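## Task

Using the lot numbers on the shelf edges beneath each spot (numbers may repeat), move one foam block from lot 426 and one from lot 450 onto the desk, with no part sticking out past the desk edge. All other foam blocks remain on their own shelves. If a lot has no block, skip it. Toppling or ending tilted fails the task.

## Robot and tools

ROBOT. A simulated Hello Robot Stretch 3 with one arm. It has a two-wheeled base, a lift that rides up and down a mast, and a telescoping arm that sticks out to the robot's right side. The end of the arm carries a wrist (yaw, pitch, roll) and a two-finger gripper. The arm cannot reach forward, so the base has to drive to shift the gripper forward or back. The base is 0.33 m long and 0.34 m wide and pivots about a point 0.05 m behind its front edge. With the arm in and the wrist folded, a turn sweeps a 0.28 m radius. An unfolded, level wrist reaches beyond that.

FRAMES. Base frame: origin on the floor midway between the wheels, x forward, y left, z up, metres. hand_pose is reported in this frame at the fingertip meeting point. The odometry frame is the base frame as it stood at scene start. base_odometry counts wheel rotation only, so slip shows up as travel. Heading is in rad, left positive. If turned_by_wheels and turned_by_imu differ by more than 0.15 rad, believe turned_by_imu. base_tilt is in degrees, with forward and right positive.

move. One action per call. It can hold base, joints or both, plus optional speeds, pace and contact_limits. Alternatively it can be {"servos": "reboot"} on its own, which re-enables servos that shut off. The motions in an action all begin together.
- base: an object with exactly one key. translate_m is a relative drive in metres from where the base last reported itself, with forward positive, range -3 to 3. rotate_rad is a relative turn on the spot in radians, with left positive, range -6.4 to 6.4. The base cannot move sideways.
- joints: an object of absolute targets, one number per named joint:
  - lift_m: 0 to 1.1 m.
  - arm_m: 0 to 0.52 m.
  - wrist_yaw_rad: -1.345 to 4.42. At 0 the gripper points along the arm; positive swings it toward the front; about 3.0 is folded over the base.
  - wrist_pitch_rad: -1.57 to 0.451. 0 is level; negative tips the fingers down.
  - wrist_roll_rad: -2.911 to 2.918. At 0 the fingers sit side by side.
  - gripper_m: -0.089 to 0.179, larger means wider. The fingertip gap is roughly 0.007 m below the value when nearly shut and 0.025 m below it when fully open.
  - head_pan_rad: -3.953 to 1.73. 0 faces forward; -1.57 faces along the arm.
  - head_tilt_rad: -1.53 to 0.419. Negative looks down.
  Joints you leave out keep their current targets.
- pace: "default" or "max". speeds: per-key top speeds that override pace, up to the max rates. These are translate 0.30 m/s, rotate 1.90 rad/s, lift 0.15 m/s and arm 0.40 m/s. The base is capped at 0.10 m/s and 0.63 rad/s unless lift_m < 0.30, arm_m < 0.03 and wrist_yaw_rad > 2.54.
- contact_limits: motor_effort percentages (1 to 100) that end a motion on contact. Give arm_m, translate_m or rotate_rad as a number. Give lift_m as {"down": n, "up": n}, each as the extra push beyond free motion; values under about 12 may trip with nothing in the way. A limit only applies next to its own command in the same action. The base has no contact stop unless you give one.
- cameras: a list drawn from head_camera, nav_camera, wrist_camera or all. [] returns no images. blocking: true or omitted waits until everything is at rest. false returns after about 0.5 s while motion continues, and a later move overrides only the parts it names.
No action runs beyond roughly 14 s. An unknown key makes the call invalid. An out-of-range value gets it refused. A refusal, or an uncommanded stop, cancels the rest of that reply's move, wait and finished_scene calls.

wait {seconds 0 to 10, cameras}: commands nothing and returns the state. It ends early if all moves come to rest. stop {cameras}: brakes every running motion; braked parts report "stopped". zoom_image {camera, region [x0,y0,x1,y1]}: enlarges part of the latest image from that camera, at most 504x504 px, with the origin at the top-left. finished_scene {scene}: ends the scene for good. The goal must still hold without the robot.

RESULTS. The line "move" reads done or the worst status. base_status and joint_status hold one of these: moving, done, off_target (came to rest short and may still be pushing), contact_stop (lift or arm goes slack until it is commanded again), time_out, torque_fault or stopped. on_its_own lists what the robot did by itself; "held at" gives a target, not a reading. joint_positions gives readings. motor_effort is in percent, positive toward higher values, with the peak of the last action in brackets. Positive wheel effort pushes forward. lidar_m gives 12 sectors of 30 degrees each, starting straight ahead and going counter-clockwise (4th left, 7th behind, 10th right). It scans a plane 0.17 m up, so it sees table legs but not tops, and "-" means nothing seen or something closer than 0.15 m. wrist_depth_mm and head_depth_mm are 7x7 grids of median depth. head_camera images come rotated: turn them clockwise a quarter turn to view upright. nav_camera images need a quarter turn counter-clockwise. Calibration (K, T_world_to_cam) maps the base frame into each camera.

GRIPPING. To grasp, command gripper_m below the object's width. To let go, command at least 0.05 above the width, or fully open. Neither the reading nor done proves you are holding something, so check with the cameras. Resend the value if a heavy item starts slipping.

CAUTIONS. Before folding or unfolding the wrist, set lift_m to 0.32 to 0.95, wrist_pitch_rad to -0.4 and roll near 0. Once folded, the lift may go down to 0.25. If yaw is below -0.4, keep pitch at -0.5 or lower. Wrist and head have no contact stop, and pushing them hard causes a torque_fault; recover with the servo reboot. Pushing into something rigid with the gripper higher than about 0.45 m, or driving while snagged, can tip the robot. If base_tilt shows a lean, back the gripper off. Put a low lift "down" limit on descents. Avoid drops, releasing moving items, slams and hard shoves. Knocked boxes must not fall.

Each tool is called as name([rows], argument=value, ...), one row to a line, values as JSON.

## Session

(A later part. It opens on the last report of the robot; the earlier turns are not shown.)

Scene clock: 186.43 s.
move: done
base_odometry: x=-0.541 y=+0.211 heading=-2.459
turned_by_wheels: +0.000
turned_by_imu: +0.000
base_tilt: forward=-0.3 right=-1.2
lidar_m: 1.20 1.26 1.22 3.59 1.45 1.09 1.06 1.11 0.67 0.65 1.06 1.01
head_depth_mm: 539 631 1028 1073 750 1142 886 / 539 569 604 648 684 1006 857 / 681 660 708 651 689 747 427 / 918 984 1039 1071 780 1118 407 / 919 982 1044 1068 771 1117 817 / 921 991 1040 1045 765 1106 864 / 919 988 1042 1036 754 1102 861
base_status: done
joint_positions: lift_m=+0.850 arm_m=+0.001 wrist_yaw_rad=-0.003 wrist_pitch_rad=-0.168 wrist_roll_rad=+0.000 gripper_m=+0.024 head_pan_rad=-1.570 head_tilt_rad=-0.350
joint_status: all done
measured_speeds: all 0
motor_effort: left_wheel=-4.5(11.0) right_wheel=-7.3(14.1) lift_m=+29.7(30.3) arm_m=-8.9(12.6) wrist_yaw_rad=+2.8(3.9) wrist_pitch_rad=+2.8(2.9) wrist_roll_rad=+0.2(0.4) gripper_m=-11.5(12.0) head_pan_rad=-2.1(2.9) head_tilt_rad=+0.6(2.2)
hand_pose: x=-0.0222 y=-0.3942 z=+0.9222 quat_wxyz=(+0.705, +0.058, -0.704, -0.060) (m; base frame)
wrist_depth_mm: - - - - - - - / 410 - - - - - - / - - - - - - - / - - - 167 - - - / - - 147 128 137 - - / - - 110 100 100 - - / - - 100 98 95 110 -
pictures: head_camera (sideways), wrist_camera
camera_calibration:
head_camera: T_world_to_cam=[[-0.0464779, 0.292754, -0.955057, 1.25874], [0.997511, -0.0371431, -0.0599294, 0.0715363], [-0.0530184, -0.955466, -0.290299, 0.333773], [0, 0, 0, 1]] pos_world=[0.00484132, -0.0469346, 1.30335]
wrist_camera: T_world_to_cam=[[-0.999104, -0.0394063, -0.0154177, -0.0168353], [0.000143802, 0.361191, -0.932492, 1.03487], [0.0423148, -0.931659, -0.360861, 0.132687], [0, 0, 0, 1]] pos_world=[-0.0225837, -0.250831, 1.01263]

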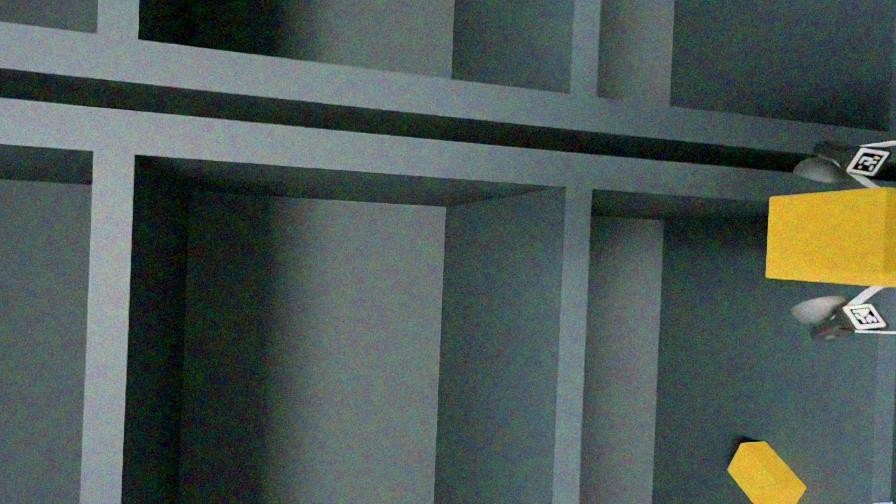

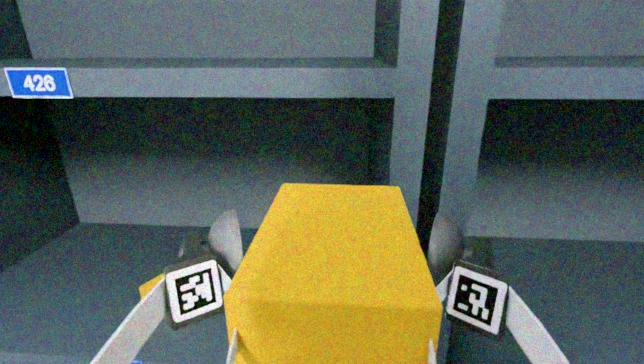

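move(joints={"head_pan_rad": -2.25, "head_tilt_rad": -0.4}, cameras=["head_camera", "nav_camera"])

move(base={"rotate_rad": 1.57}, joints={"head_pan_rad": -1.2, "head_tilt_rad": -0.4}, cameras=["head_camera", "nav_camera"])

Scene clock: 194.03 s.
move: done
base_odometry: x=-0.541 y=+0.211 heading=-2.459
turned_by_wheels: +0.000
turned_by_imu: +0.000
base_tilt: forward=-0.3 right=-1.2
lidar_m: 1.20 1.26 1.22 3.59 1.46 1.09 1.06 1.11 0.67 0.65 1.05 1.01
head_depth_mm: 989 1029 1099 1168 1236 1304 1353 / 1079 1118 1191 1214 1289 1400 1417 / 1189 1248 1337 1126 1404 1513 1344 / 1151 1246 1355 1011 1448 1141 1330 / 1051 1157 1241 918 1364 1048 1288 / 727 1078 1147 905 1283 1044 1211 / 638 1000 1064 891 1192 1039 872
base_status: not commanded
joint_positions: lift_m=+0.850 arm_m=+0.001 wrist_yaw_rad=-0.003 wrist_pitch_rad=-0.168 wrist_roll_rad=+0.000 gripper_m=+0.024 head_pan_rad=-2.269 head_tilt_rad=-0.398
joint_status: all done
measured_speeds: all 0
motor_effort: left_wheel=-4.3(4.9) right_wheel=-7.0(7.8) lift_m=+28.5(29.5) arm_m=-6.7(7.6) wrist_yaw_rad=+1.6(2.6) wrist_pitch_rad=+2.8(2.9) wrist_roll_rad=+0.0(0.3) gripper_m=-11.3(11.8) head_pan_rad=+0.2(4.6) head_tilt_rad=-3.5(4.8)
hand_pose: x=-0.0222 y=-0.3942 z=+0.9222 quat_wxyz=(+0.705, +0.058, -0.704, -0.060) (m; base frame)
wrist_depth_mm: - - - - - - - / 412 - - - - - - / - - - - - - - / - - - 167 - - - / - - 147 128 136 - - / - - 110 100 100 - - / - - 100 98 95 110 -
pictures: head_camera (sideways), nav_camera (sideways)
camera_calibration:
head_camera: T_world_to_cam=[[0.182274, 0.289125, -0.939778, 1.23736], [0.74151, -0.668096, -0.0617224, 0.0754469], [-0.645708, -0.685605, -0.336165, 0.397018], [0, 0, 0, 1]] pos_world=[-0.0251249, -0.0351476, 1.30096]
nav_camera: T_world_to_cam=[[-0.220585, -0.289272, 0.931485, -1.16785], [-0.775791, 0.630872, 0.0122016, 0.0390041], [-0.591177, -0.719946, -0.363576, 0.430004], [0, 0, 0, 1]] pos_world=[0.0268567, -0.0528539, 1.2437]

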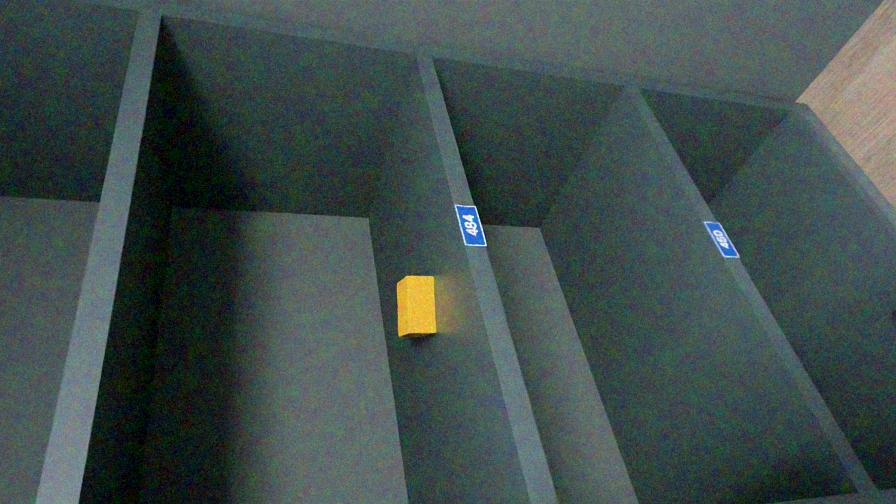

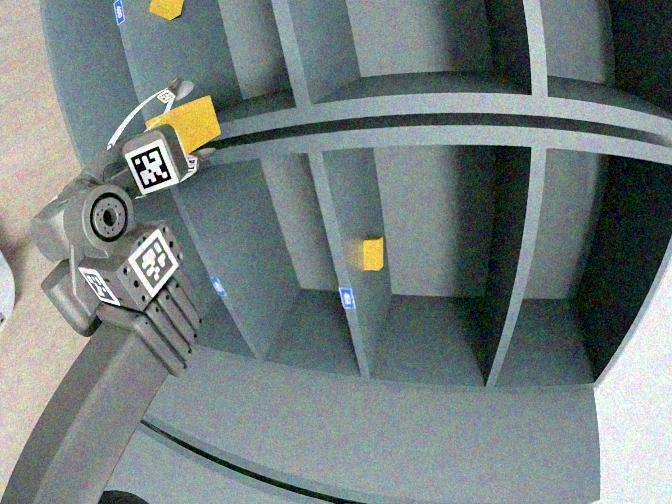

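Scene clock: 197.63 s.
move: done
base_odometry: x=-0.541 y=+0.211 heading=-0.890
turned_by_wheels: +1.570
turned_by_imu: +1.544
base_tilt: forward=-0.2 right=-1.2
lidar_m: 3.60 1.48 1.10 1.06 1.11 0.67 0.65 1.07 1.01 1.20 1.26 1.22
head_depth_mm: 975 1026 1084 1155 1225 1314 394 / 1014 1067 1134 1205 1280 1369 1306 / 1046 1105 1185 1263 1350 1456 1419 / 1102 1152 1231 1318 1423 1537 1398 / 1155 1230 1317 1408 1515 1625 1403 / 1203 1288 1375 1478 1607 1685 1400 / 1255 1352 1444 1526 1718 1733 1380
base_status: done
joint_positions: lift_m=+0.850 arm_m=+0.001 wrist_yaw_rad=-0.002 wrist_pitch_rad=-0.168 wrist_roll_rad=+0.000 gripper_m=+0.024 head_pan_rad=-1.199 head_tilt_rad=-0.400
joint_status: all done
measured_speeds: all 0
motor_effort: left_wheel=-8.7(13.0) right_wheel=+8.9(12.0) lift_m=+28.1(29.2) arm_m=-12.2(12.9) wrist_yaw_rad=+1.5(3.3) wrist_pitch_rad=+2.7(2.9) wrist_roll_rad=+0.2(0.3) gripper_m=-11.2(12.1) head_pan_rad=-3.1(5.5) head_tilt_rad=-3.7(6.9)
hand_pose: x=-0.0221 y=-0.3942 z=+0.9222 quat_wxyz=(+0.705, +0.059, -0.704, -0.060) (m; base frame)
wrist_depth_mm: - - - - - 830 - / - - - - - - - / - - - - - - - / - - - - - - - / - - 150 129 136 - - / - 123 110 100 100 - - / - - 100 98 97 - -
pictures: head_camera (sideways), nav_camera (sideways)
camera_calibration:
head_camera: T_world_to_cam=[[-0.166712, 0.300413, -0.939127, 1.23862], [0.942108, 0.329561, -0.0618191, 0.0743703], [0.290928, -0.895065, -0.337964, 0.393643], [0, 0, 0, 1]] pos_world=[0.0219064, -0.0442723, 1.30086]
nav_camera: T_world_to_cam=[[0.148378, -0.333985, 0.930827, -1.16926], [-0.925978, -0.377381, 0.0121991, 0.0399561], [0.347202, -0.863735, -0.365258, 0.426542], [0, 0, 0, 1]] pos_world=[0.0623948, -0.00701723, 1.24369]

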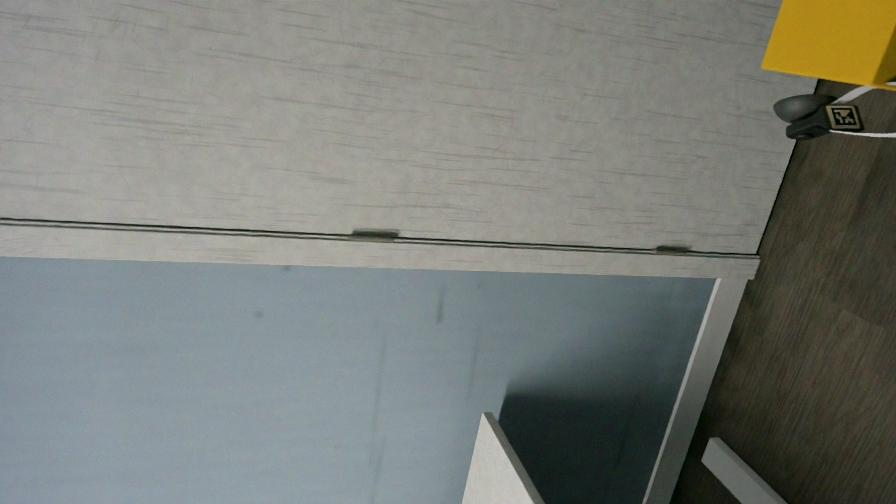

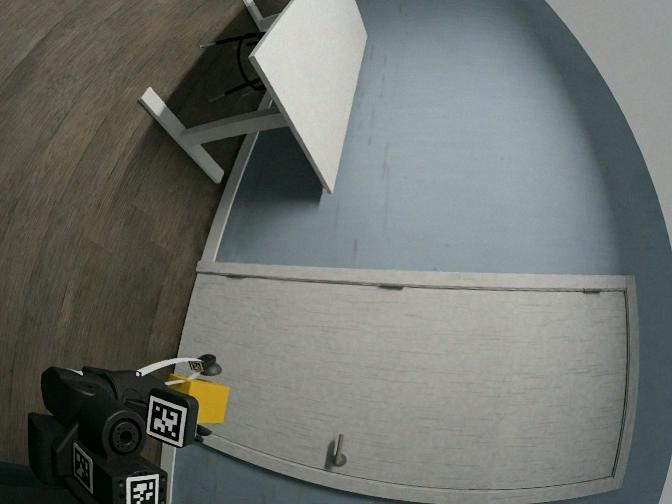

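move(base={"rotate_rad": 0.1}, joints={"head_pan_rad": -0.9}, cameras=[])

move(base={"translate_m": 1.15}, cameras=[])

move(base={"rotate_rad": -0.1}, joints={"head_pan_rad": -1.57, "head_tilt_rad": -0.6}, cameras=["head_camera", "nav_camera", "wrist_camera"])

Scene clock: 216.77 s.
move: done
base_odometry: x=-0.541 y=+0.211 heading=-0.790
turned_by_wheels: +0.100
turned_by_imu: +0.098
base_tilt: forward=-0.4 right=-1.1
lidar_m: 3.59 1.35 1.07 1.06 1.15 0.66 0.65 1.01 1.22 1.20 1.24 1.22
head_depth_mm: 1129 1177 1224 1283 1334 1386 1418 / 1228 1276 1337 1404 1482 1570 1417 / 1336 1399 1473 1530 1658 1709 1413 / 1462 1540 1647 1651 1856 1725 1405 / 1617 1727 1847 1682 1370 1552 1402 / 1819 1950 2103 1652 1257 1743 1391 / 2074 2246 2420 1640 1178 1735 1347
base_status: done
joint_positions: lift_m=+0.850 arm_m=+0.001 wrist_yaw_rad=-0.002 wrist_pitch_rad=-0.168 wrist_roll_rad=+0.000 gripper_m=+0.024 head_pan_rad=-0.898 head_tilt_rad=-0.400
joint_status: all done
measured_speeds: all 0
motor_effort: left_wheel=-8.1(12.4) right_wheel=+8.8(12.4) lift_m=+27.5(28.3) arm_m=-11.8(13.2) wrist_yaw_rad=+0.3(2.6) wrist_pitch_rad=+2.8(2.9) wrist_roll_rad=-0.2(0.3) gripper_m=-11.4(11.9) head_pan_rad=+2.7(5.8) head_tilt_rad=-3.4(3.9)
hand_pose: x=-0.0221 y=-0.3942 z=+0.9222 quat_wxyz=(+0.705, +0.059, -0.704, -0.060) (m; base frame)
wrist_depth_mm: - - - - - 787 - / - - - - - 841 - / - - - - - 882 - / - - - - - 942 - / - - 150 129 137 - - / - 124 110 100 100 - - / - - 100 98 97 - -
pictures: none
No camera images: "cameras" was empty.

Scene clock: 229.40 s.
move: done
base_odometry: x=+0.268 y=-0.607 heading=-0.791
turned_by_wheels: +0.000
turned_by_imu: +0.001
base_tilt: forward=-0.3 right=-1.3
lidar_m: 2.49 1.18 0.93 0.93 1.01 1.50 1.78 1.71 0.88 0.88 0.80 2.21
head_depth_mm: 1253 1303 1377 1427 1113 815 706 / 1358 1419 1496 1534 1104 811 1330 / 1478 1561 1634 1645 1098 868 1374 / 1623 1718 1814 1712 1082 1651 1402 / 1812 1917 2073 2065 1134 1664 1397 / 2031 2179 2361 2412 2043 1754 1385 / 2242 2373 2515 2662 2237 1747 1391
base_status: done
joint_positions: lift_m=+0.850 arm_m=+0.001 wrist_yaw_rad=-0.002 wrist_pitch_rad=-0.168 wrist_roll_rad=+0.000 gripper_m=+0.024 head_pan_rad=-0.900 head_tilt_rad=-0.400
joint_status: not commanded
measured_speeds: all 0
motor_effort: left_wheel=+2.0(8.9) right_wheel=+8.5(14.1) lift_m=+25.9(28.3) arm_m=-11.9(12.8) wrist_yaw_rad=+0.8(2.9) wrist_pitch_rad=+2.8(2.9) wrist_roll_rad=-0.2(0.3) gripper_m=-11.1(12.0) head_pan_rad=-3.1(3.8) head_tilt_rad=-2.2(4.0)
hand_pose: x=-0.0221 y=-0.3942 z=+0.9222 quat_wxyz=(+0.705, +0.059, -0.704, -0.060) (m; base frame)
wrist_depth_mm: - - - - - - - / - - - - - - - / - - - - - - - / - - - 167 - - - / - - 147 128 137 - - / - - 110 100 100 - - / - - 100 98 96 110 -
pictures: none
No camera images: "cameras" was empty.

Scene clock: 230.43 s.
move: done
base_odometry: x=+0.268 y=-0.607 heading=-0.890
turned_by_wheels: -0.100
turned_by_imu: -0.098
base_tilt: forward=-0.3 right=-1.2
lidar_m: 2.48 1.28 0.95 0.92 0.96 1.34 1.78 1.86 1.40 0.88 0.80 1.41
head_depth_mm: 1115 1232 1364 1545 1700 1454 1332 / 1120 1232 1362 1461 831 1442 - / 1120 1228 1370 1105 821 463 332 / 1116 1239 1351 1087 497 295 299 / 1117 1227 1344 1084 809 1413 1189 / 1120 1226 1339 1067 808 1410 1219 / 1121 1226 1333 1059 801 1407 1190
base_status: done
joint_positions: lift_m=+0.850 arm_m=+0.001 wrist_yaw_rad=-0.002 wrist_pitch_rad=-0.168 wrist_roll_rad=+0.000 gripper_m=+0.024 head_pan_rad=-1.590 head_tilt_rad=-0.604
joint_status: all done
measured_speeds: all 0
motor_effort: left_wheel=+8.3(11.9) right_wheel=-8.7(10.5) lift_m=+25.2(26.3) arm_m=-11.4(12.5) wrist_yaw_rad=+2.3(2.3) wrist_pitch_rad=+2.8(2.9) wrist_roll_rad=+0.2(0.3) gripper_m=-11.6(11.9) head_pan_rad=+1.5(4.4) head_tilt_rad=-3.1(8.9)
hand_pose: x=-0.0220 y=-0.3942 z=+0.9222 quat_wxyz=(+0.705, +0.059, -0.704, -0.060) (m; base frame)
wrist_depth_mm: - - - - - - - / - - - - - - - / - - - - - - - / - - - 167 - - - / - - 147 129 136 - - / - - 110 100 100 434 - / - 123 100 98 95 110 -
pictures: head_camera (sideways), nav_camera (sideways), wrist_camera
camera_calibration:
head_camera: T_world_to_cam=[[-0.0362045, 0.524636, -0.850556, 1.1223], [0.996883, -0.040741, -0.0675627, 0.0814555], [-0.0700983, -0.850351, -0.521526, 0.634726], [0, 0, 0, 1]] pos_world=[0.0039238, -0.0457392, 1.29111]
nav_camera: T_world_to_cam=[[0.00649, -0.546507, 0.83743, -1.04657], [-0.999961, 0.00150907, 0.00873443, 0.0448603], [-0.00603717, -0.837453, -0.546475, 0.664437], [0, 0, 0, 1]] pos_world=[0.0556621, -0.015588, 1.23913]
wrist_camera: T_world_to_cam=[[-0.999083, -0.0399438, -0.0154071, -0.016881], [-0.0000600042, 0.361183, -0.932495, 1.03487], [0.0428122, -0.931639, -0.360854, 0.132691], [0, 0, 0, 1]] pos_world=[-0.0224842, -0.250831, 1.01263]

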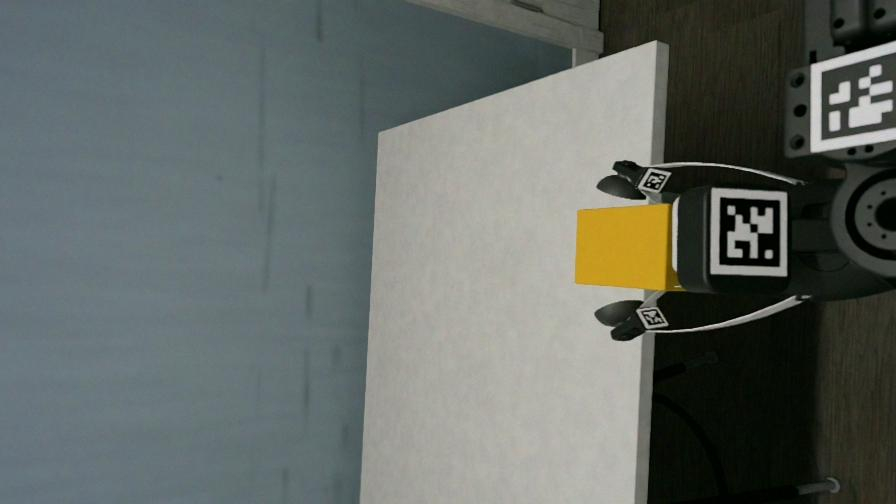

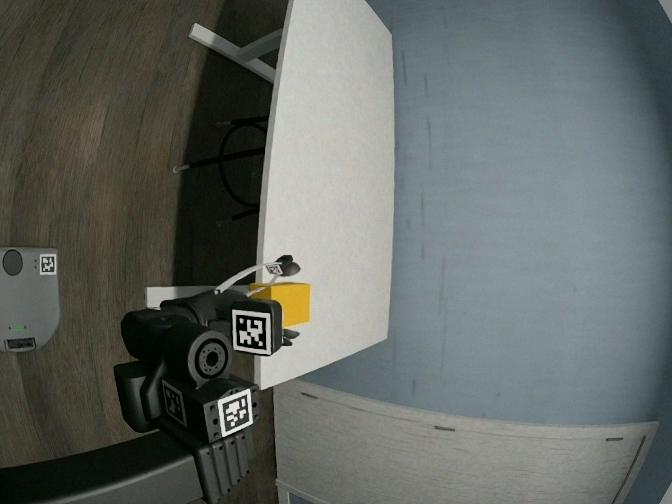

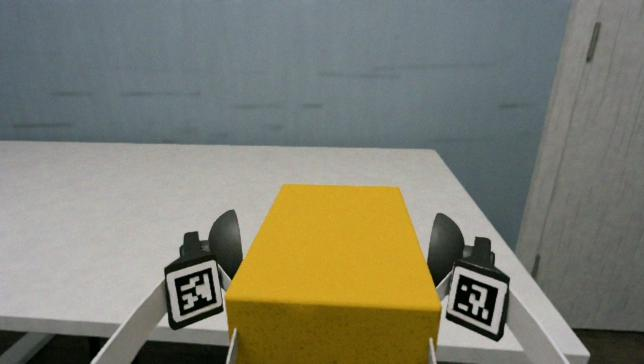

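move(joints={"arm_m": 0.3, "lift_m": 0.74}, cameras=[])

move(joints={"lift_m": 0.66}, speeds={"lift_m": 0.03}, contact_limits={"lift_m": {"down": 13}}, cameras=["head_camera", "wrist_camera"])

Scene clock: 239.87 s.
move: done
base_odometry: x=+0.268 y=-0.607 heading=-0.890
turned_by_wheels: +0.000
turned_by_imu: +0.000
base_tilt: forward=-0.4 right=-1.2
lidar_m: 2.49 1.28 0.95 0.93 0.96 1.34 1.78 1.86 1.40 0.88 0.80 1.40
head_depth_mm: 1112 1221 1357 1520 1676 1443 350 / 1111 1220 1353 1179 805 393 341 / 1120 1226 1351 1112 509 1325 1226 / 1111 1226 1359 1106 551 1401 1226 / 1122 1231 1343 1088 811 1427 1221 / 1125 1231 1336 1076 808 1382 1220 / 1123 1234 1351 1065 802 1371 1183
base_status: not commanded
joint_positions: lift_m=+0.740 arm_m=+0.300 wrist_yaw_rad=-0.002 wrist_pitch_rad=-0.168 wrist_roll_rad=+0.000 gripper_m=+0.024 head_pan_rad=-1.570 head_tilt_rad=-0.600
joint_status: all done
measured_speeds: all 0
motor_effort: left_wheel=+7.3(8.5) right_wheel=-9.1(9.7) lift_m=+23.8(26.8) arm_m=+12.9(15.1) wrist_yaw_rad=+2.0(3.4) wrist_pitch_rad=+2.8(2.9) wrist_roll_rad=+0.1(0.3) gripper_m=-11.3(11.9) head_pan_rad=+3.7(4.0) head_tilt_rad=+3.5(4.3)
hand_pose: x=-0.0220 y=-0.6936 z=+0.8122 quat_wxyz=(+0.705, +0.059, -0.704, -0.060) (m; base frame)
wrist_depth_mm: - - - - - - - / - - - - - - - / - - - - - - - / - - - 167 - - - / - - 147 129 136 - - / - - 110 100 100 - - / - - 100 98 95 110 -
pictures: none
No camera images: "cameras" was empty.

Scene clock: 242.97 s.
move: done
base_odometry: x=+0.268 y=-0.607 heading=-0.890
turned_by_wheels: +0.000
turned_by_imu: +0.000
base_tilt: forward=-0.3 right=-1.2
lidar_m: 2.49 1.29 0.96 0.92 0.97 1.34 1.78 1.87 1.40 0.88 0.80 1.41
head_depth_mm: 1113 1223 1361 1525 1661 1464 1247 / 1113 1224 1358 1243 837 726 401 / 1116 1230 1356 1110 830 552 1201 / 1115 1224 1356 1097 785 592 1226 / 1117 1230 1354 1087 813 1417 1226 / 1118 1239 1345 1079 813 1377 1218 / 1125 1235 1351 1072 805 1372 1186
base_status: not commanded
joint_positions: lift_m=+0.660 arm_m=+0.300 wrist_yaw_rad=-0.002 wrist_pitch_rad=-0.132 wrist_roll_rad=+0.000 gripper_m=+0.024 head_pan_rad=-1.570 head_tilt_rad=-0.600
joint_status: all done
measured_speeds: all 0
motor_effort: left_wheel=+7.7(8.3) right_wheel=-9.0(9.6) lift_m=+19.3(27.0) arm_m=+10.1(13.2) wrist_yaw_rad=+1.7(2.7) wrist_pitch_rad=-3.7(4.2) wrist_roll_rad=-0.1(0.3) gripper_m=-11.5(11.8) head_pan_rad=+3.4(3.7) head_tilt_rad=+3.4(4.7)
contact_limits: lift_m down 13 (down: maximum 72; up: maximum 65)
hand_pose: x=-0.0220 y=-0.6958 z=+0.7411 quat_wxyz=(+0.706, +0.046, -0.705, -0.048) (m; base frame)
wrist_depth_mm: - - - - - - - / - - - - - - - / - - - - - - - / - - - 170 - - - / - - 148 129 137 - - / - - 109 99 99 - - / - - 100 98 95 110 -
pictures: head_camera (sideways), wrist_camera
camera_calibration:
head_camera: T_world_to_cam=[[-0.0467501, 0.519968, -0.852906, 1.12543], [0.997499, -0.0210139, -0.0674867, 0.0813543], [-0.0530138, -0.853927, -0.517685, 0.629597], [0, 0, 0, 1]] pos_world=[0.0048405, -0.0458489, 1.29131]
wrist_camera: T_world_to_cam=[[-0.999083, -0.0404654, -0.0139811, -0.0331426], [-0.0000629766, 0.327954, -0.944694, 0.96077], [0.0428125, -0.943827, -0.327656, -0.246831], [0, 0, 0, 1]] pos_world=[-0.0224842, -0.549395, 0.826294]

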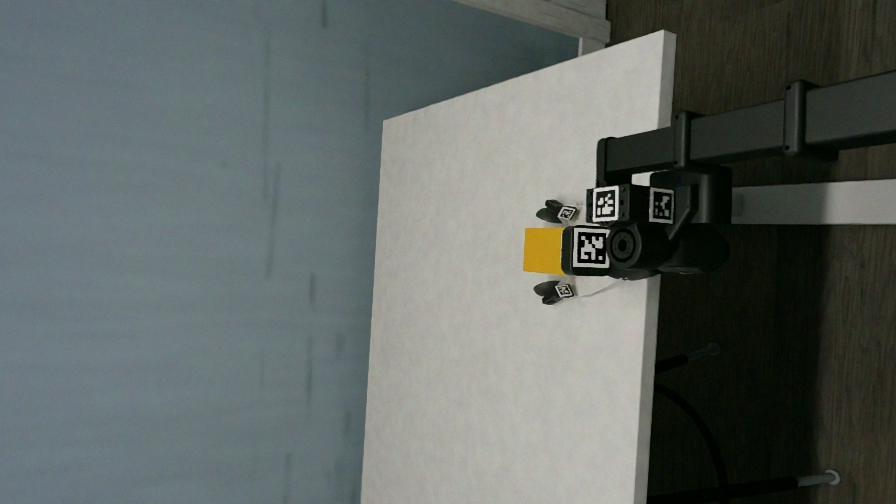

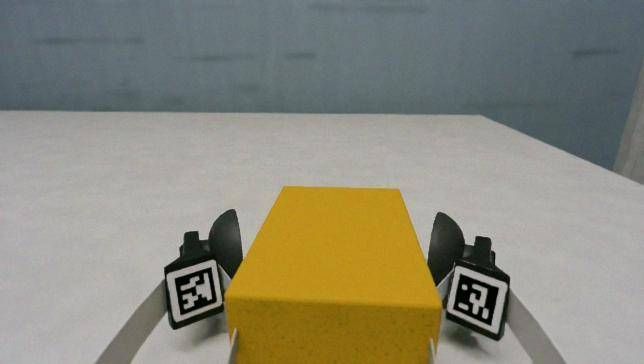

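move(joints={"gripper_m": 0.15}, cameras=[])

move(joints={"lift_m": 0.69, "wrist_pitch_rad": -0.15}, cameras=["wrist_camera"])

move(joints={"arm_m": 0.0}, cameras=[])

move(joints={"lift_m": 0.85, "wrist_pitch_rad": -0.4}, pace="max", cameras=[])

move(joints={"wrist_yaw_rad": 3.0, "gripper_m": 0.037}, cameras=["head_camera"])

move(joints={"lift_m": 0.28, "head_pan_rad": 0.6, "head_tilt_rad": -0.35}, pace="max", cameras=["nav_camera"])

Scene clock: 252.63 s.
move: done
base_odometry: x=+0.268 y=-0.607 heading=-0.890
turned_by_wheels: +0.000
turned_by_imu: +0.000
base_tilt: forward=-0.3 right=-1.2
lidar_m: 2.49 1.28 0.96 0.93 0.96 1.34 1.78 1.87 1.41 0.88 0.80 1.40
head_depth_mm: 1112 1218 1357 1527 1668 1460 1248 / 1111 1226 1352 1236 835 726 402 / 1113 1228 1360 1108 823 550 1199 / 1114 1231 1359 1094 785 593 1234 / 1116 1224 1342 1093 813 1423 1222 / 1122 1235 1348 1078 810 1379 1215 / 1130 1237 1347 1066 803 1369 1186
base_status: not commanded
joint_positions: lift_m=+0.660 arm_m=+0.300 wrist_yaw_rad=-0.002 wrist_pitch_rad=-0.138 wrist_roll_rad=+0.000 gripper_m=+0.150 head_pan_rad=-1.570 head_tilt_rad=-0.600
joint_status: all done
measured_speeds: all 0
motor_effort: left_wheel=+7.1(8.6) right_wheel=-7.2(9.2) lift_m=+23.9(24.7) arm_m=+7.3(8.8) wrist_yaw_rad=+0.5(3.3) wrist_pitch_rad=-2.8(3.9) wrist_roll_rad=+0.2(0.3) gripper_m=+3.0(83.6) head_pan_rad=+2.7(3.5) head_tilt_rad=+3.5(3.8)
contact_limits: lift_m down 13 (down: maximum 72; up: maximum 65)
hand_pose: x=-0.0220 y=-0.6955 z=+0.7397 quat_wxyz=(+0.706, +0.048, -0.705, -0.050) (m; base frame)
wrist_depth_mm: - - - - - - - / - - - - - - - / - - - - - - - / - - - 152 - - - / - 147 118 125 125 - - / - 124 - 95 92 121 - / - 118 100 98 95 - 111
pictures: none
No camera images: "cameras" was empty.

Scene clock: 253.70 s.
move: done
base_odometry: x=+0.268 y=-0.607 heading=-0.890
turned_by_wheels: +0.000
turned_by_imu: +0.000
base_tilt: forward=-0.3 right=-1.2
lidar_m: 2.49 1.29 0.95 0.93 0.97 1.34 1.78 1.86 1.40 0.88 0.80 1.41
head_depth_mm: 1110 1223 1355 1526 1658 1460 1245 / 1110 1221 1355 1181 835 477 381 / 1112 1226 1365 1108 559 540 1203 / 1117 1229 1364 1099 631 1358 1227 / 1121 1228 1342 1085 804 1414 1221 / 1122 1238 1341 1079 809 1368 1217 / 1122 1231 1351 1067 804 1367 1180
base_status: not commanded
joint_positions: lift_m=+0.690 arm_m=+0.300 wrist_yaw_rad=-0.002 wrist_pitch_rad=-0.164 wrist_roll_rad=+0.000 gripper_m=+0.150 head_pan_rad=-1.570 head_tilt_rad=-0.600
joint_status: all done
measured_speeds: all 0
motor_effort: left_wheel=+6.9(7.3) right_wheel=-7.6(7.9) lift_m=+29.4(32.8) arm_m=+6.4(7.7) wrist_yaw_rad=+0.6(2.5) wrist_pitch_rad=+2.1(4.1) wrist_roll_rad=+0.2(0.3) gripper_m=+0.5(3.0) head_pan_rad=+2.8(3.5) head_tilt_rad=+3.3(3.7)
hand_pose: x=-0.0220 y=-0.6939 z=+0.7632 quat_wxyz=(+0.705, +0.057, -0.704, -0.059) (m; base frame)
wrist_depth_mm: - - - - - - - / - - - - - - - / - - - - - - - / - - - - - - - / - 146 - 163 - 142 - / - 125 - 135 129 124 - / - 119 - 110 110 - 111
pictures: wrist_camera
camera_calibration:
wrist_camera: T_world_to_cam=[[-0.999075, -0.0401881, -0.0153223, -0.0315059], [-0.0000610151, 0.357575, -0.933884, 0.993376], [0.0430099, -0.933019, -0.357246, -0.207664], [0, 0, 0, 1]] pos_world=[-0.0224845, -0.550227, 0.853029]

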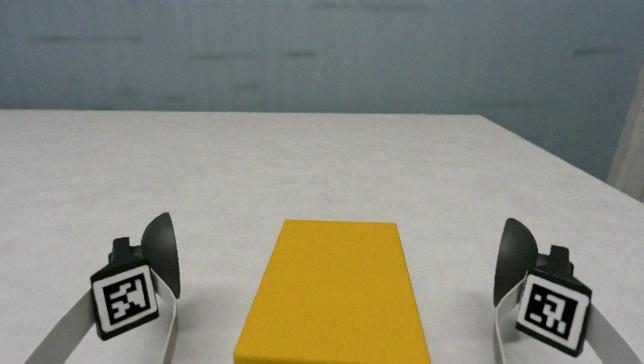

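Scene clock: 257.13 s.
move: done
base_odometry: x=+0.268 y=-0.607 heading=-0.890
turned_by_wheels: +0.000
turned_by_imu: +0.000
base_tilt: forward=-0.3 right=-1.4
lidar_m: 2.49 1.29 0.95 0.92 0.96 1.34 1.78 1.86 1.40 0.88 0.80 1.41
head_depth_mm: 1113 1219 1353 1522 1666 1459 1249 / 1118 1223 1356 1243 836 1405 1244 / 1118 1221 1352 1112 830 1329 1211 / 1123 1225 1366 1102 792 1431 1221 / 1124 1229 1349 1089 819 1420 1189 / 1120 1226 1357 1076 809 1381 1213 / 1131 1238 1351 1070 806 1372 1187
base_status: not commanded
joint_positions: lift_m=+0.690 arm_m=+0.001 wrist_yaw_rad=-0.002 wrist_pitch_rad=-0.164 wrist_roll_rad=+0.000 gripper_m=+0.150 head_pan_rad=-1.570 head_tilt_rad=-0.600
joint_status: all done
measured_speeds: all 0
motor_effort: left_wheel=+6.8(7.4) right_wheel=-8.1(8.4) lift_m=+24.3(29.8) arm_m=-12.6(13.8) wrist_yaw_rad=+1.7(2.7) wrist_pitch_rad=+2.2(2.3) wrist_roll_rad=+0.1(0.4) gripper_m=+0.4(1.0) head_pan_rad=+2.8(3.6) head_tilt_rad=+2.5(3.9)
hand_pose: x=-0.0220 y=-0.3944 z=+0.7630 quat_wxyz=(+0.705, +0.058, -0.704, -0.059) (m; base frame)
wrist_depth_mm: - - - - - - - / - - - - - - - / - - - - - - - / - - - - - - - / - 146 - - - 142 - / - 126 - - - 124 - / 113 - - - - - 114
pictures: none
No camera images: "cameras" was empty.

Scene clock: 259.00 s.
move: done
base_odometry: x=+0.268 y=-0.607 heading=-0.890
turned_by_wheels: +0.000
turned_by_imu: +0.000
base_tilt: forward=-0.3 right=-1.3
lidar_m: 2.49 1.29 0.96 0.93 0.96 1.34 1.78 1.86 1.40 0.88 0.80 1.41
head_depth_mm: 1117 1220 1351 1521 1659 1450 1340 / 1116 1223 1357 1241 836 1368 - / 1114 1226 1362 1109 830 726 346 / 1121 1231 1360 1103 791 329 307 / 1121 1227 1340 1088 817 1345 1198 / 1125 1233 1348 1080 811 1380 1221 / 1121 1236 1351 1069 803 1368 1187
base_status: not commanded
joint_positions: lift_m=+0.850 arm_m=+0.001 wrist_yaw_rad=-0.002 wrist_pitch_rad=-0.413 wrist_roll_rad=+0.000 gripper_m=+0.150 head_pan_rad=-1.570 head_tilt_rad=-0.600
joint_status: all done
measured_speeds: all 0
motor_effort: left_wheel=+6.9(7.4) right_wheel=-7.7(8.1) lift_m=+26.7(32.6) arm_m=-9.7(12.6) wrist_yaw_rad=+1.7(2.5) wrist_pitch_rad=+2.0(3.3) wrist_roll_rad=+0.1(0.2) gripper_m=+0.3(1.0) head_pan_rad=+3.0(3.6) head_tilt_rad=+3.2(3.9)
hand_pose: x=-0.0220 y=-0.3706 z=+0.8639 quat_wxyz=(+0.692, +0.144, -0.692, -0.146) (m; base frame)
wrist_depth_mm: - - - - - - - / - - - - - - - / - - - - - - - / - - - - - - - / - 148 - - - 140 - / - 125 - - - 124 - / - - - - - 982 114
pictures: none
No camera images: "cameras" was empty.

Scene clock: 261.50 s.
move: done
base_odometry: x=+0.268 y=-0.607 heading=-0.890
turned_by_wheels: +0.000
turned_by_imu: +0.000
base_tilt: forward=-0.4 right=-1.2
lidar_m: 2.48 1.28 0.95 0.92 0.96 1.34 1.78 1.86 1.41 0.88 0.80 1.41
head_depth_mm: 1110 1215 1355 1528 1672 1453 1333 / 1109 1221 1356 1239 835 1409 - / 1118 1227 1360 1110 830 1358 1265 / 1115 1231 1360 1100 791 1431 1259 / 1118 1228 1346 1089 816 1422 1285 / 1123 1228 1346 1078 811 1382 1243 / 1124 1233 1352 1066 806 1367 1187
base_status: not commanded
joint_positions: lift_m=+0.850 arm_m=+0.001 wrist_yaw_rad=+2.997 wrist_pitch_rad=-0.413 wrist_roll_rad=+0.000 gripper_m=+0.037 head_pan_rad=-1.570 head_tilt_rad=-0.600
joint_status: all done
measured_speeds: all 0
motor_effort: left_wheel=+7.1(7.4) right_wheel=-7.4(8.3) lift_m=+23.9(26.2) arm_m=-6.2(10.1) wrist_yaw_rad=+2.6(5.5) wrist_pitch_rad=+1.8(2.0) wrist_roll_rad=+0.1(0.5) gripper_m=+0.7(81.8) head_pan_rad=+2.8(3.3) head_tilt_rad=+3.2(3.7)
hand_pose: x=+0.0112 y=+0.0772 z=+0.8639 quat_wxyz=(+0.195, +0.700, +0.095, +0.680) (m; base frame)
wrist_depth_mm: - 137 - - - 941 - / - 147 157 - - - - / - 162 - - - - - / - 186 - - - - - / - - 205 - - - - / - - 129 - 129 - - / - - 262 - - - -
pictures: head_camera (sideways)
camera_calibration:
head_camera: T_world_to_cam=[[-0.0467501, 0.519968, -0.852906, 1.12543], [0.997499, -0.0210139, -0.0674867, 0.0813543], [-0.0530138, -0.853927, -0.517685, 0.629597], [0, 0, 0, 1]] pos_world=[0.0048405, -0.0458489, 1.29131]

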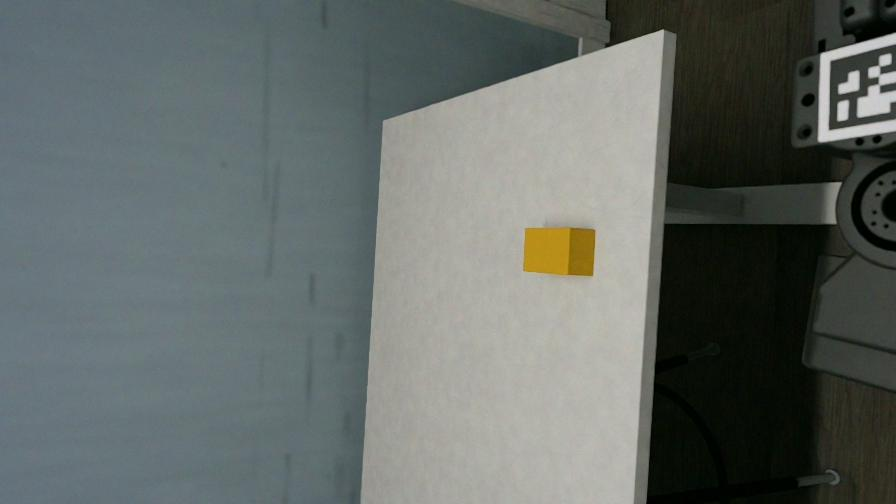

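Scene clock: 266.10 s.
move: done
base_odometry: x=+0.268 y=-0.607 heading=-0.890
turned_by_wheels: +0.000
turned_by_imu: +0.000
base_tilt: forward=-0.4 right=-1.2
lidar_m: 2.49 1.28 0.95 0.92 0.96 1.34 1.78 1.86 1.40 0.88 0.80 1.40
head_depth_mm: 2167 2221 2344 2426 2492 1918 1494 / 2281 2398 2483 2634 2661 1911 1481 / 2430 2534 2652 2808 2639 1890 1471 / 1357 1461 1555 1670 1812 1795 1475 / 1188 1262 1328 1422 1510 1614 1462 / 1064 1113 1171 1228 1309 1389 1401 / 960 995 1041 1090 1147 1212 1285
base_status: not commanded
joint_positions: lift_m=+0.280 arm_m=+0.001 wrist_yaw_rad=+2.997 wrist_pitch_rad=-0.414 wrist_roll_rad=+0.000 gripper_m=+0.037 head_pan_rad=+0.600 head_tilt_rad=-0.350
joint_status: all done
measured_speeds: all 0
motor_effort: left_wheel=+7.4(7.5) right_wheel=-6.9(8.3) lift_m=+26.4(26.4) arm_m=+1.2(5.9) wrist_yaw_rad=+2.5(3.5) wrist_pitch_rad=+2.1(2.2) wrist_roll_rad=+0.2(0.3) gripper_m=+0.4(0.9) head_pan_rad=-2.9(4.9) head_tilt_rad=-3.2(9.5)
hand_pose: x=+0.0111 y=+0.0770 z=+0.2935 quat_wxyz=(+0.195, +0.700, +0.095, +0.680) (m; base frame)
wrist_depth_mm: - 136 - - - 960 - / - 147 157 - - - - / 880 162 870 908 896 890 874 / 723 186 653 725 712 699 701 / 603 576 206 575 565 584 579 / 513 509 128 301 129 494 493 / 436 279 259 273 426 435 429
pictures: nav_camera (sideways)
camera_calibration:
nav_camera: T_world_to_cam=[[0.252698, 0.193587, 0.947981, -1.1923], [0.577116, -0.81656, 0.0129104, 0.0298808], [0.776583, 0.543832, -0.318065, 0.362431], [0, 0, 0, 1]] pos_world=[0.00258918, 0.0581104, 1.24517]

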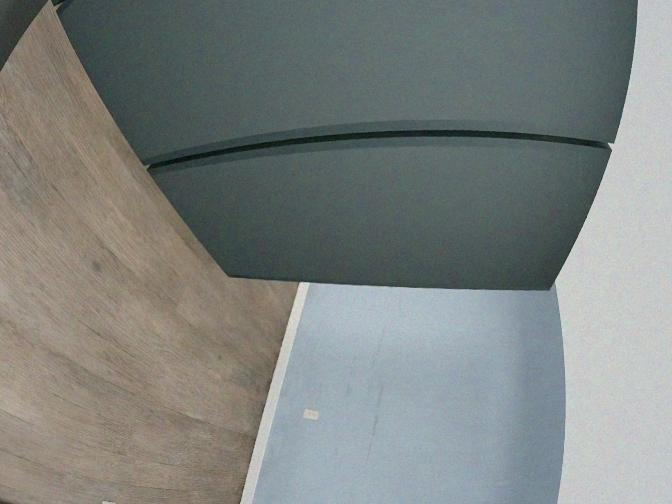

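move(base={"translate_m": 1.95}, pace="max", cameras=[])

move(base={"rotate_rad": 1.57}, joints={"head_pan_rad": 1.2}, pace="max", cameras=["nav_camera"])

Scene clock: 294.73 s.
move: done
base_odometry: x=+1.495 y=-2.122 heading=-0.890
turned_by_wheels: +0.000
turned_by_imu: +0.001
base_tilt: forward=-0.3 right=-1.2
lidar_m: 0.56 0.59 0.81 2.34 1.12 1.29 3.69 1.70 1.25 1.40 0.77 0.57
head_depth_mm: 460 479 500 523 548 575 605 / 487 509 534 559 588 619 655 / 519 545 572 602 636 674 715 / 556 586 619 653 694 736 788 / 598 632 670 714 760 813 877 / 650 687 732 782 842 910 984 / 709 754 808 871 941 1029 1129
base_status: done
joint_positions: lift_m=+0.280 arm_m=+0.001 wrist_yaw_rad=+2.998 wrist_pitch_rad=-0.414 wrist_roll_rad=+0.000 gripper_m=+0.037 head_pan_rad=+0.600 head_tilt_rad=-0.351
joint_status: not commanded
measured_speeds: all 0
motor_effort: left_wheel=+5.8(16.4) right_wheel=-0.6(10.6) lift_m=+25.0(29.7) arm_m=+11.8(12.9) wrist_yaw_rad=+2.6(3.0) wrist_pitch_rad=+2.1(2.2) wrist_roll_rad=+0.1(0.5) gripper_m=+0.5(1.3) head_pan_rad=-2.2(3.6) head_tilt_rad=+1.9(4.1)
hand_pose: x=+0.0110 y=+0.0770 z=+0.2936 quat_wxyz=(+0.195, +0.700, +0.095, +0.680) (m; base frame)
wrist_depth_mm: - 137 - - - - - / - 148 - - - - - / 867 162 876 906 895 869 - / 738 185 658 715 711 697 667 / 609 577 206 573 567 584 575 / 513 510 129 302 129 496 492 / 433 279 258 272 422 435 431
pictures: none
No camera images: "cameras" was empty.

Scene clock: 296.87 s.
move: done
base_odometry: x=+1.495 y=-2.122 heading=+0.680
turned_by_wheels: +1.570
turned_by_imu: +1.539
base_tilt: forward=-0.3 right=-1.2
lidar_m: 2.19 0.99 1.25 3.45 1.98 1.25 1.40 0.79 0.58 0.56 0.58 0.80
head_depth_mm: 1167 1189 1216 1246 1277 1306 1340 / 1372 1396 1433 1472 1499 1564 1480 / 1648 1692 1747 1803 1861 1806 1474 / 2928 2145 2240 2335 2352 1875 1461 / 3647 2960 3146 3238 2594 1845 1458 / 3550 3652 3894 3796 2579 1855 1447 / 3467 3570 3707 3619 2566 1851 1452
base_status: done
joint_positions: lift_m=+0.280 arm_m=+0.001 wrist_yaw_rad=+2.998 wrist_pitch_rad=-0.414 wrist_roll_rad=+0.000 gripper_m=+0.037 head_pan_rad=+1.204 head_tilt_rad=-0.351
joint_status: all done
measured_speeds: all 0
motor_effort: left_wheel=-6.5(14.8) right_wheel=+8.2(14.6) lift_m=+25.1(26.2) arm_m=+0.6(12.5) wrist_yaw_rad=+2.0(3.0) wrist_pitch_rad=+2.2(2.2) wrist_roll_rad=+0.2(0.3) gripper_m=+0.4(0.7) head_pan_rad=-3.3(5.1) head_tilt_rad=+3.6(3.7)
hand_pose: x=+0.0110 y=+0.0770 z=+0.2936 quat_wxyz=(+0.195, +0.700, +0.095, +0.680) (m; base frame)
wrist_depth_mm: - 137 - - - - - / - 147 - - - - - / 918 162 856 902 890 874 878 / 740 185 663 711 710 694 692 / 603 575 206 572 563 580 575 / 511 506 129 300 129 501 495 / 436 280 258 271 423 435 428
pictures: nav_camera (sideways)
camera_calibration:
nav_camera: T_world_to_cam=[[0.0984853, 0.303656, 0.947678, -1.19096], [0.9386, -0.344766, 0.0129287, 0.0276302], [0.330653, 0.888217, -0.318966, 0.366408], [0, 0, 0, 1]] pos_world=[-0.0297956, 0.0457192, 1.24516]

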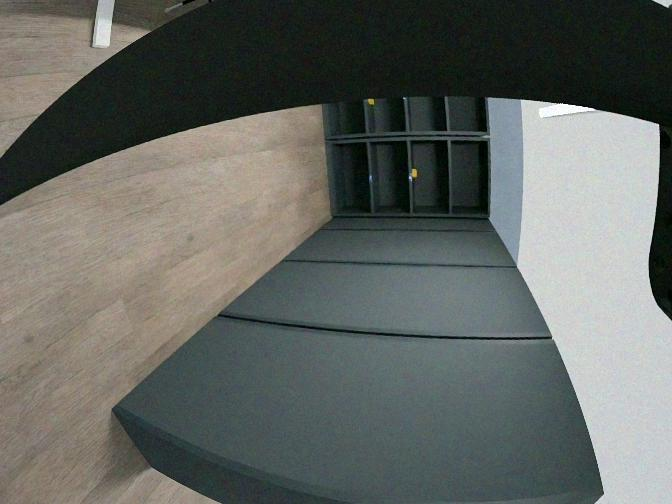

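move(base={"translate_m": 1.5}, joints={"head_pan_rad": 1.5, "head_tilt_rad": -0.35}, pace="max", cameras=["nav_camera", "head_camera"])

Scene clock: 309.67 s.
move: done
base_odometry: x=+2.662 y=-1.180 heading=+0.679
turned_by_wheels: +0.000
turned_by_imu: +0.001
base_tilt: forward=-0.2 right=-1.3
lidar_m: 0.85 0.89 1.22 1.34 0.48 0.65 2.18 0.80 0.59 0.56 0.59 0.81
head_depth_mm: 1978 1948 1938 1940 1922 1805 1491 / 2680 2665 2612 2615 2446 1915 1476 / 3413 3774 - 3699 2616 1895 1473 / 3587 3753 - - 2603 1885 1467 / 3441 3703 3887 3599 2461 1862 1469 / 1123 1186 1254 1323 1383 1459 1373 / 1092 1162 1224 1027 706 1058 834
base_status: done
joint_positions: lift_m=+0.280 arm_m=+0.001 wrist_yaw_rad=+2.998 wrist_pitch_rad=-0.414 wrist_roll_rad=+0.000 gripper_m=+0.037 head_pan_rad=+1.502 head_tilt_rad=-0.350
joint_status: all done
measured_speeds: all 0
motor_effort: left_wheel=-2.1(13.9) right_wheel=+8.1(13.6) lift_m=+27.6(28.3) arm_m=-10.1(12.7) wrist_yaw_rad=+2.0(2.9) wrist_pitch_rad=+2.2(2.3) wrist_roll_rad=+0.1(0.3) gripper_m=+0.6(0.9) head_pan_rad=-3.1(4.6) head_tilt_rad=+5.0(7.5)
hand_pose: x=+0.0110 y=+0.0770 z=+0.2936 quat_wxyz=(+0.195, +0.700, +0.095, +0.680) (m; base frame)
wrist_depth_mm: - 137 - - - - - / - 148 - - - - - / - 160 826 890 906 891 870 / - 178 663 709 708 699 693 / 575 556 206 568 568 582 575 / 510 508 129 300 129 496 492 / 434 281 259 272 426 435 427
pictures: head_camera (sideways), nav_camera (sideways)
camera_calibration:
head_camera: T_world_to_cam=[[0.0259017, -0.295384, -0.955027, 1.25827], [-0.99248, 0.106733, -0.0599294, 0.0837254], [0.119635, 0.949398, -0.290399, 0.332817], [0, 0, 0, 1]] pos_world=[0.0106879, 0.0467606, 1.30335]
nav_camera: T_world_to_cam=[[0.00497022, 0.318292, 0.94798, -1.19076], [0.998452, -0.0540893, 0.0129261, 0.0272114], [0.0553898, 0.946448, -0.318068, 0.366899], [0, 0, 0, 1]] pos_world=[-0.0415734, 0.0332315, 1.24517]

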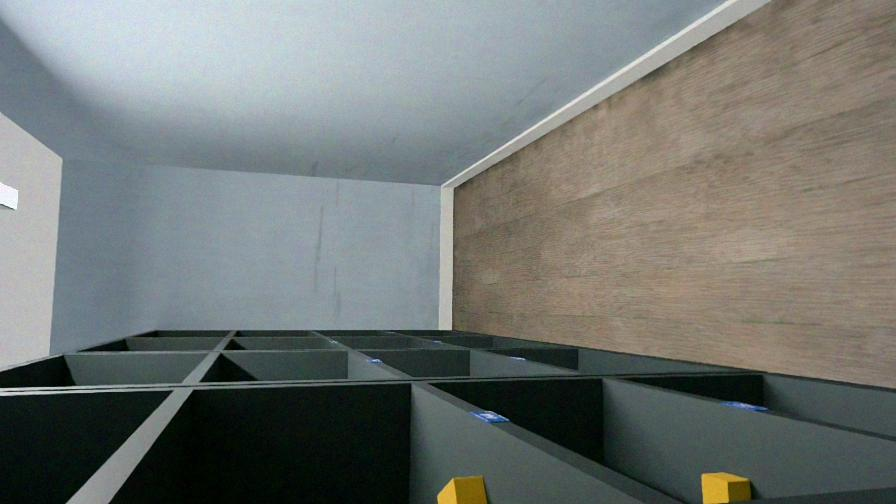

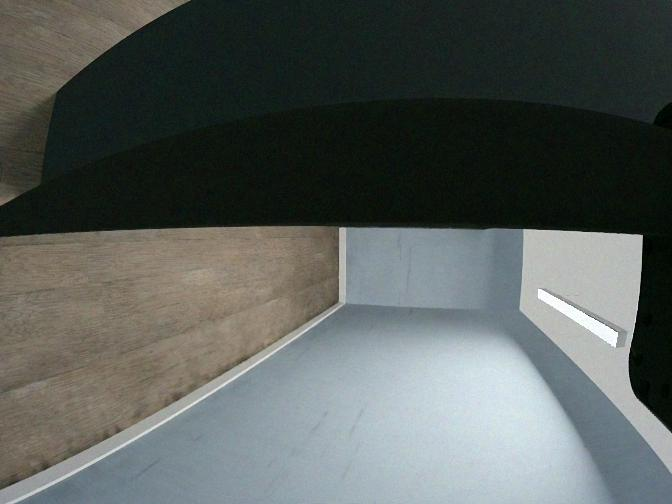

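move(base={"translate_m": 0.47}, pace="max", cameras=[])

move(base={"rotate_rad": -1.57}, joints={"head_pan_rad": -2.4, "head_tilt_rad": -0.35}, pace="max", cameras=["nav_camera", "head_camera"])

Scene clock: 332.73 s.
move: done
base_odometry: x=+3.028 y=-0.884 heading=+0.679
turned_by_wheels: +0.000
turned_by_imu: +0.000
base_tilt: forward=-0.1 right=-1.2
lidar_m: 0.39 0.40 0.56 1.54 1.51 0.77 2.20 0.80 0.59 0.57 0.55 0.40
head_depth_mm: 886 878 872 866 868 861 860 / 1208 1192 1192 1179 1174 1172 1157 / 1894 1867 1847 1834 1824 1728 1475 / 3368 3690 - 3653 2622 1892 1466 / 3510 3716 - - 2596 1876 1462 / 3483 3655 - - 2561 1869 1448 / 3224 2818 2907 3082 2349 1844 1448
base_status: done
joint_positions: lift_m=+0.280 arm_m=+0.001 wrist_yaw_rad=+2.998 wrist_pitch_rad=-0.414 wrist_roll_rad=+0.000 gripper_m=+0.037 head_pan_rad=+1.500 head_tilt_rad=-0.350
joint_status: not commanded
measured_speeds: all 0
motor_effort: left_wheel=+4.4(12.4) right_wheel=+3.4(15.6) lift_m=+29.1(29.8) arm_m=-8.3(9.5) wrist_yaw_rad=+1.3(3.0) wrist_pitch_rad=+2.1(2.3) wrist_roll_rad=+0.0(0.3) gripper_m=+0.2(0.9) head_pan_rad=-2.8(3.7) head_tilt_rad=+5.1(5.8)
hand_pose: x=+0.0110 y=+0.0770 z=+0.2936 quat_wxyz=(+0.195, +0.700, +0.095, +0.680) (m; base frame)
wrist_depth_mm: - 137 - - - - 447 / - 148 - - - - 447 / 864 161 872 894 886 672 458 / 734 186 658 713 710 649 463 / 600 573 205 568 570 567 450 / 512 502 129 299 129 492 461 / 435 280 258 272 428 433 425
pictures: none
No camera images: "cameras" was empty.

Scene clock: 335.67 s.
move: done
base_odometry: x=+3.028 y=-0.884 heading=-0.890
turned_by_wheels: -1.570
turned_by_imu: -1.540
base_tilt: forward=-0.3 right=-1.2
lidar_m: 0.56 0.54 0.40 0.39 0.41 0.57 1.68 1.47 0.77 2.03 0.78 0.58
head_depth_mm: 1218 1272 1378 2106 2180 1880 1496 / 1304 1329 1427 1456 1526 1664 1488 / 1422 1420 1551 1374 1579 1643 1427 / 1339 1368 1513 1130 1571 1223 1380 / 1206 1085 1340 1058 1462 1071 1297 / 644 681 722 771 827 892 970 / 714 768 825 890 976 1068 1181
base_status: done
joint_positions: lift_m=+0.280 arm_m=+0.001 wrist_yaw_rad=+2.998 wrist_pitch_rad=-0.414 wrist_roll_rad=+0.000 gripper_m=+0.037 head_pan_rad=-2.408 head_tilt_rad=-0.350
joint_status: all done
measured_speeds: translate_m=+0.000 rotate_rad=+0.000 lift_m=+0.000 arm_m=+0.000 wrist_yaw_rad=+0.000 wrist_pitch_rad=+0.000 wrist_roll_rad=+0.000 head_pan_rad=+0.024 head_tilt_rad=+0.000
motor_effort: left_wheel=+6.4(14.8) right_wheel=-8.3(14.7) lift_m=+28.6(29.7) arm_m=-12.0(12.8) wrist_yaw_rad=+2.2(3.1) wrist_pitch_rad=+2.1(2.3) wrist_roll_rad=+0.1(0.3) gripper_m=-0.1(0.9) head_pan_rad=+3.5(4.6) head_tilt_rad=+4.3(8.5)
hand_pose: x=+0.0110 y=+0.0770 z=+0.2936 quat_wxyz=(+0.195, +0.700, +0.095, +0.680) (m; base frame)
wrist_depth_mm: 375 137 391 400 407 413 424 / 412 148 422 435 443 456 459 / 445 162 452 477 491 497 510 / 492 186 496 526 543 543 550 / 524 522 206 537 157 565 556 / 515 513 129 299 129 500 493 / 434 280 259 272 425 434 432
pictures: head_camera (sideways), nav_camera (sideways)
camera_calibration:
head_camera: T_world_to_cam=[[0.186468, 0.230312, -0.955084, 1.25735], [0.639559, -0.766401, -0.0599461, 0.0737647], [-0.745784, -0.599655, -0.290208, 0.337852], [0, 0, 0, 1]] pos_world=[-0.029669, -0.0304553, 1.30335]
nav_camera: T_world_to_cam=[[-0.224692, -0.225364, 0.948011, -1.18942], [-0.68039, 0.732737, 0.0129264, 0.0374572], [-0.697555, -0.642112, -0.317975, 0.371303], [0, 0, 0, 1]] pos_world=[0.0172367, -0.0570806, 1.24517]

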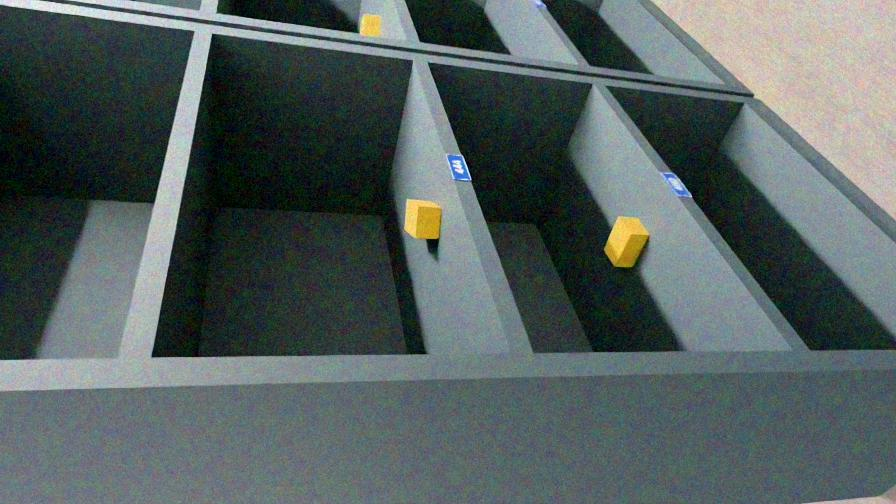

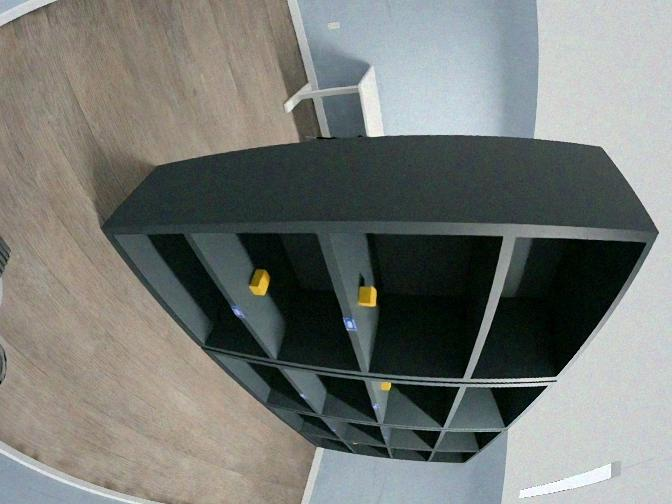

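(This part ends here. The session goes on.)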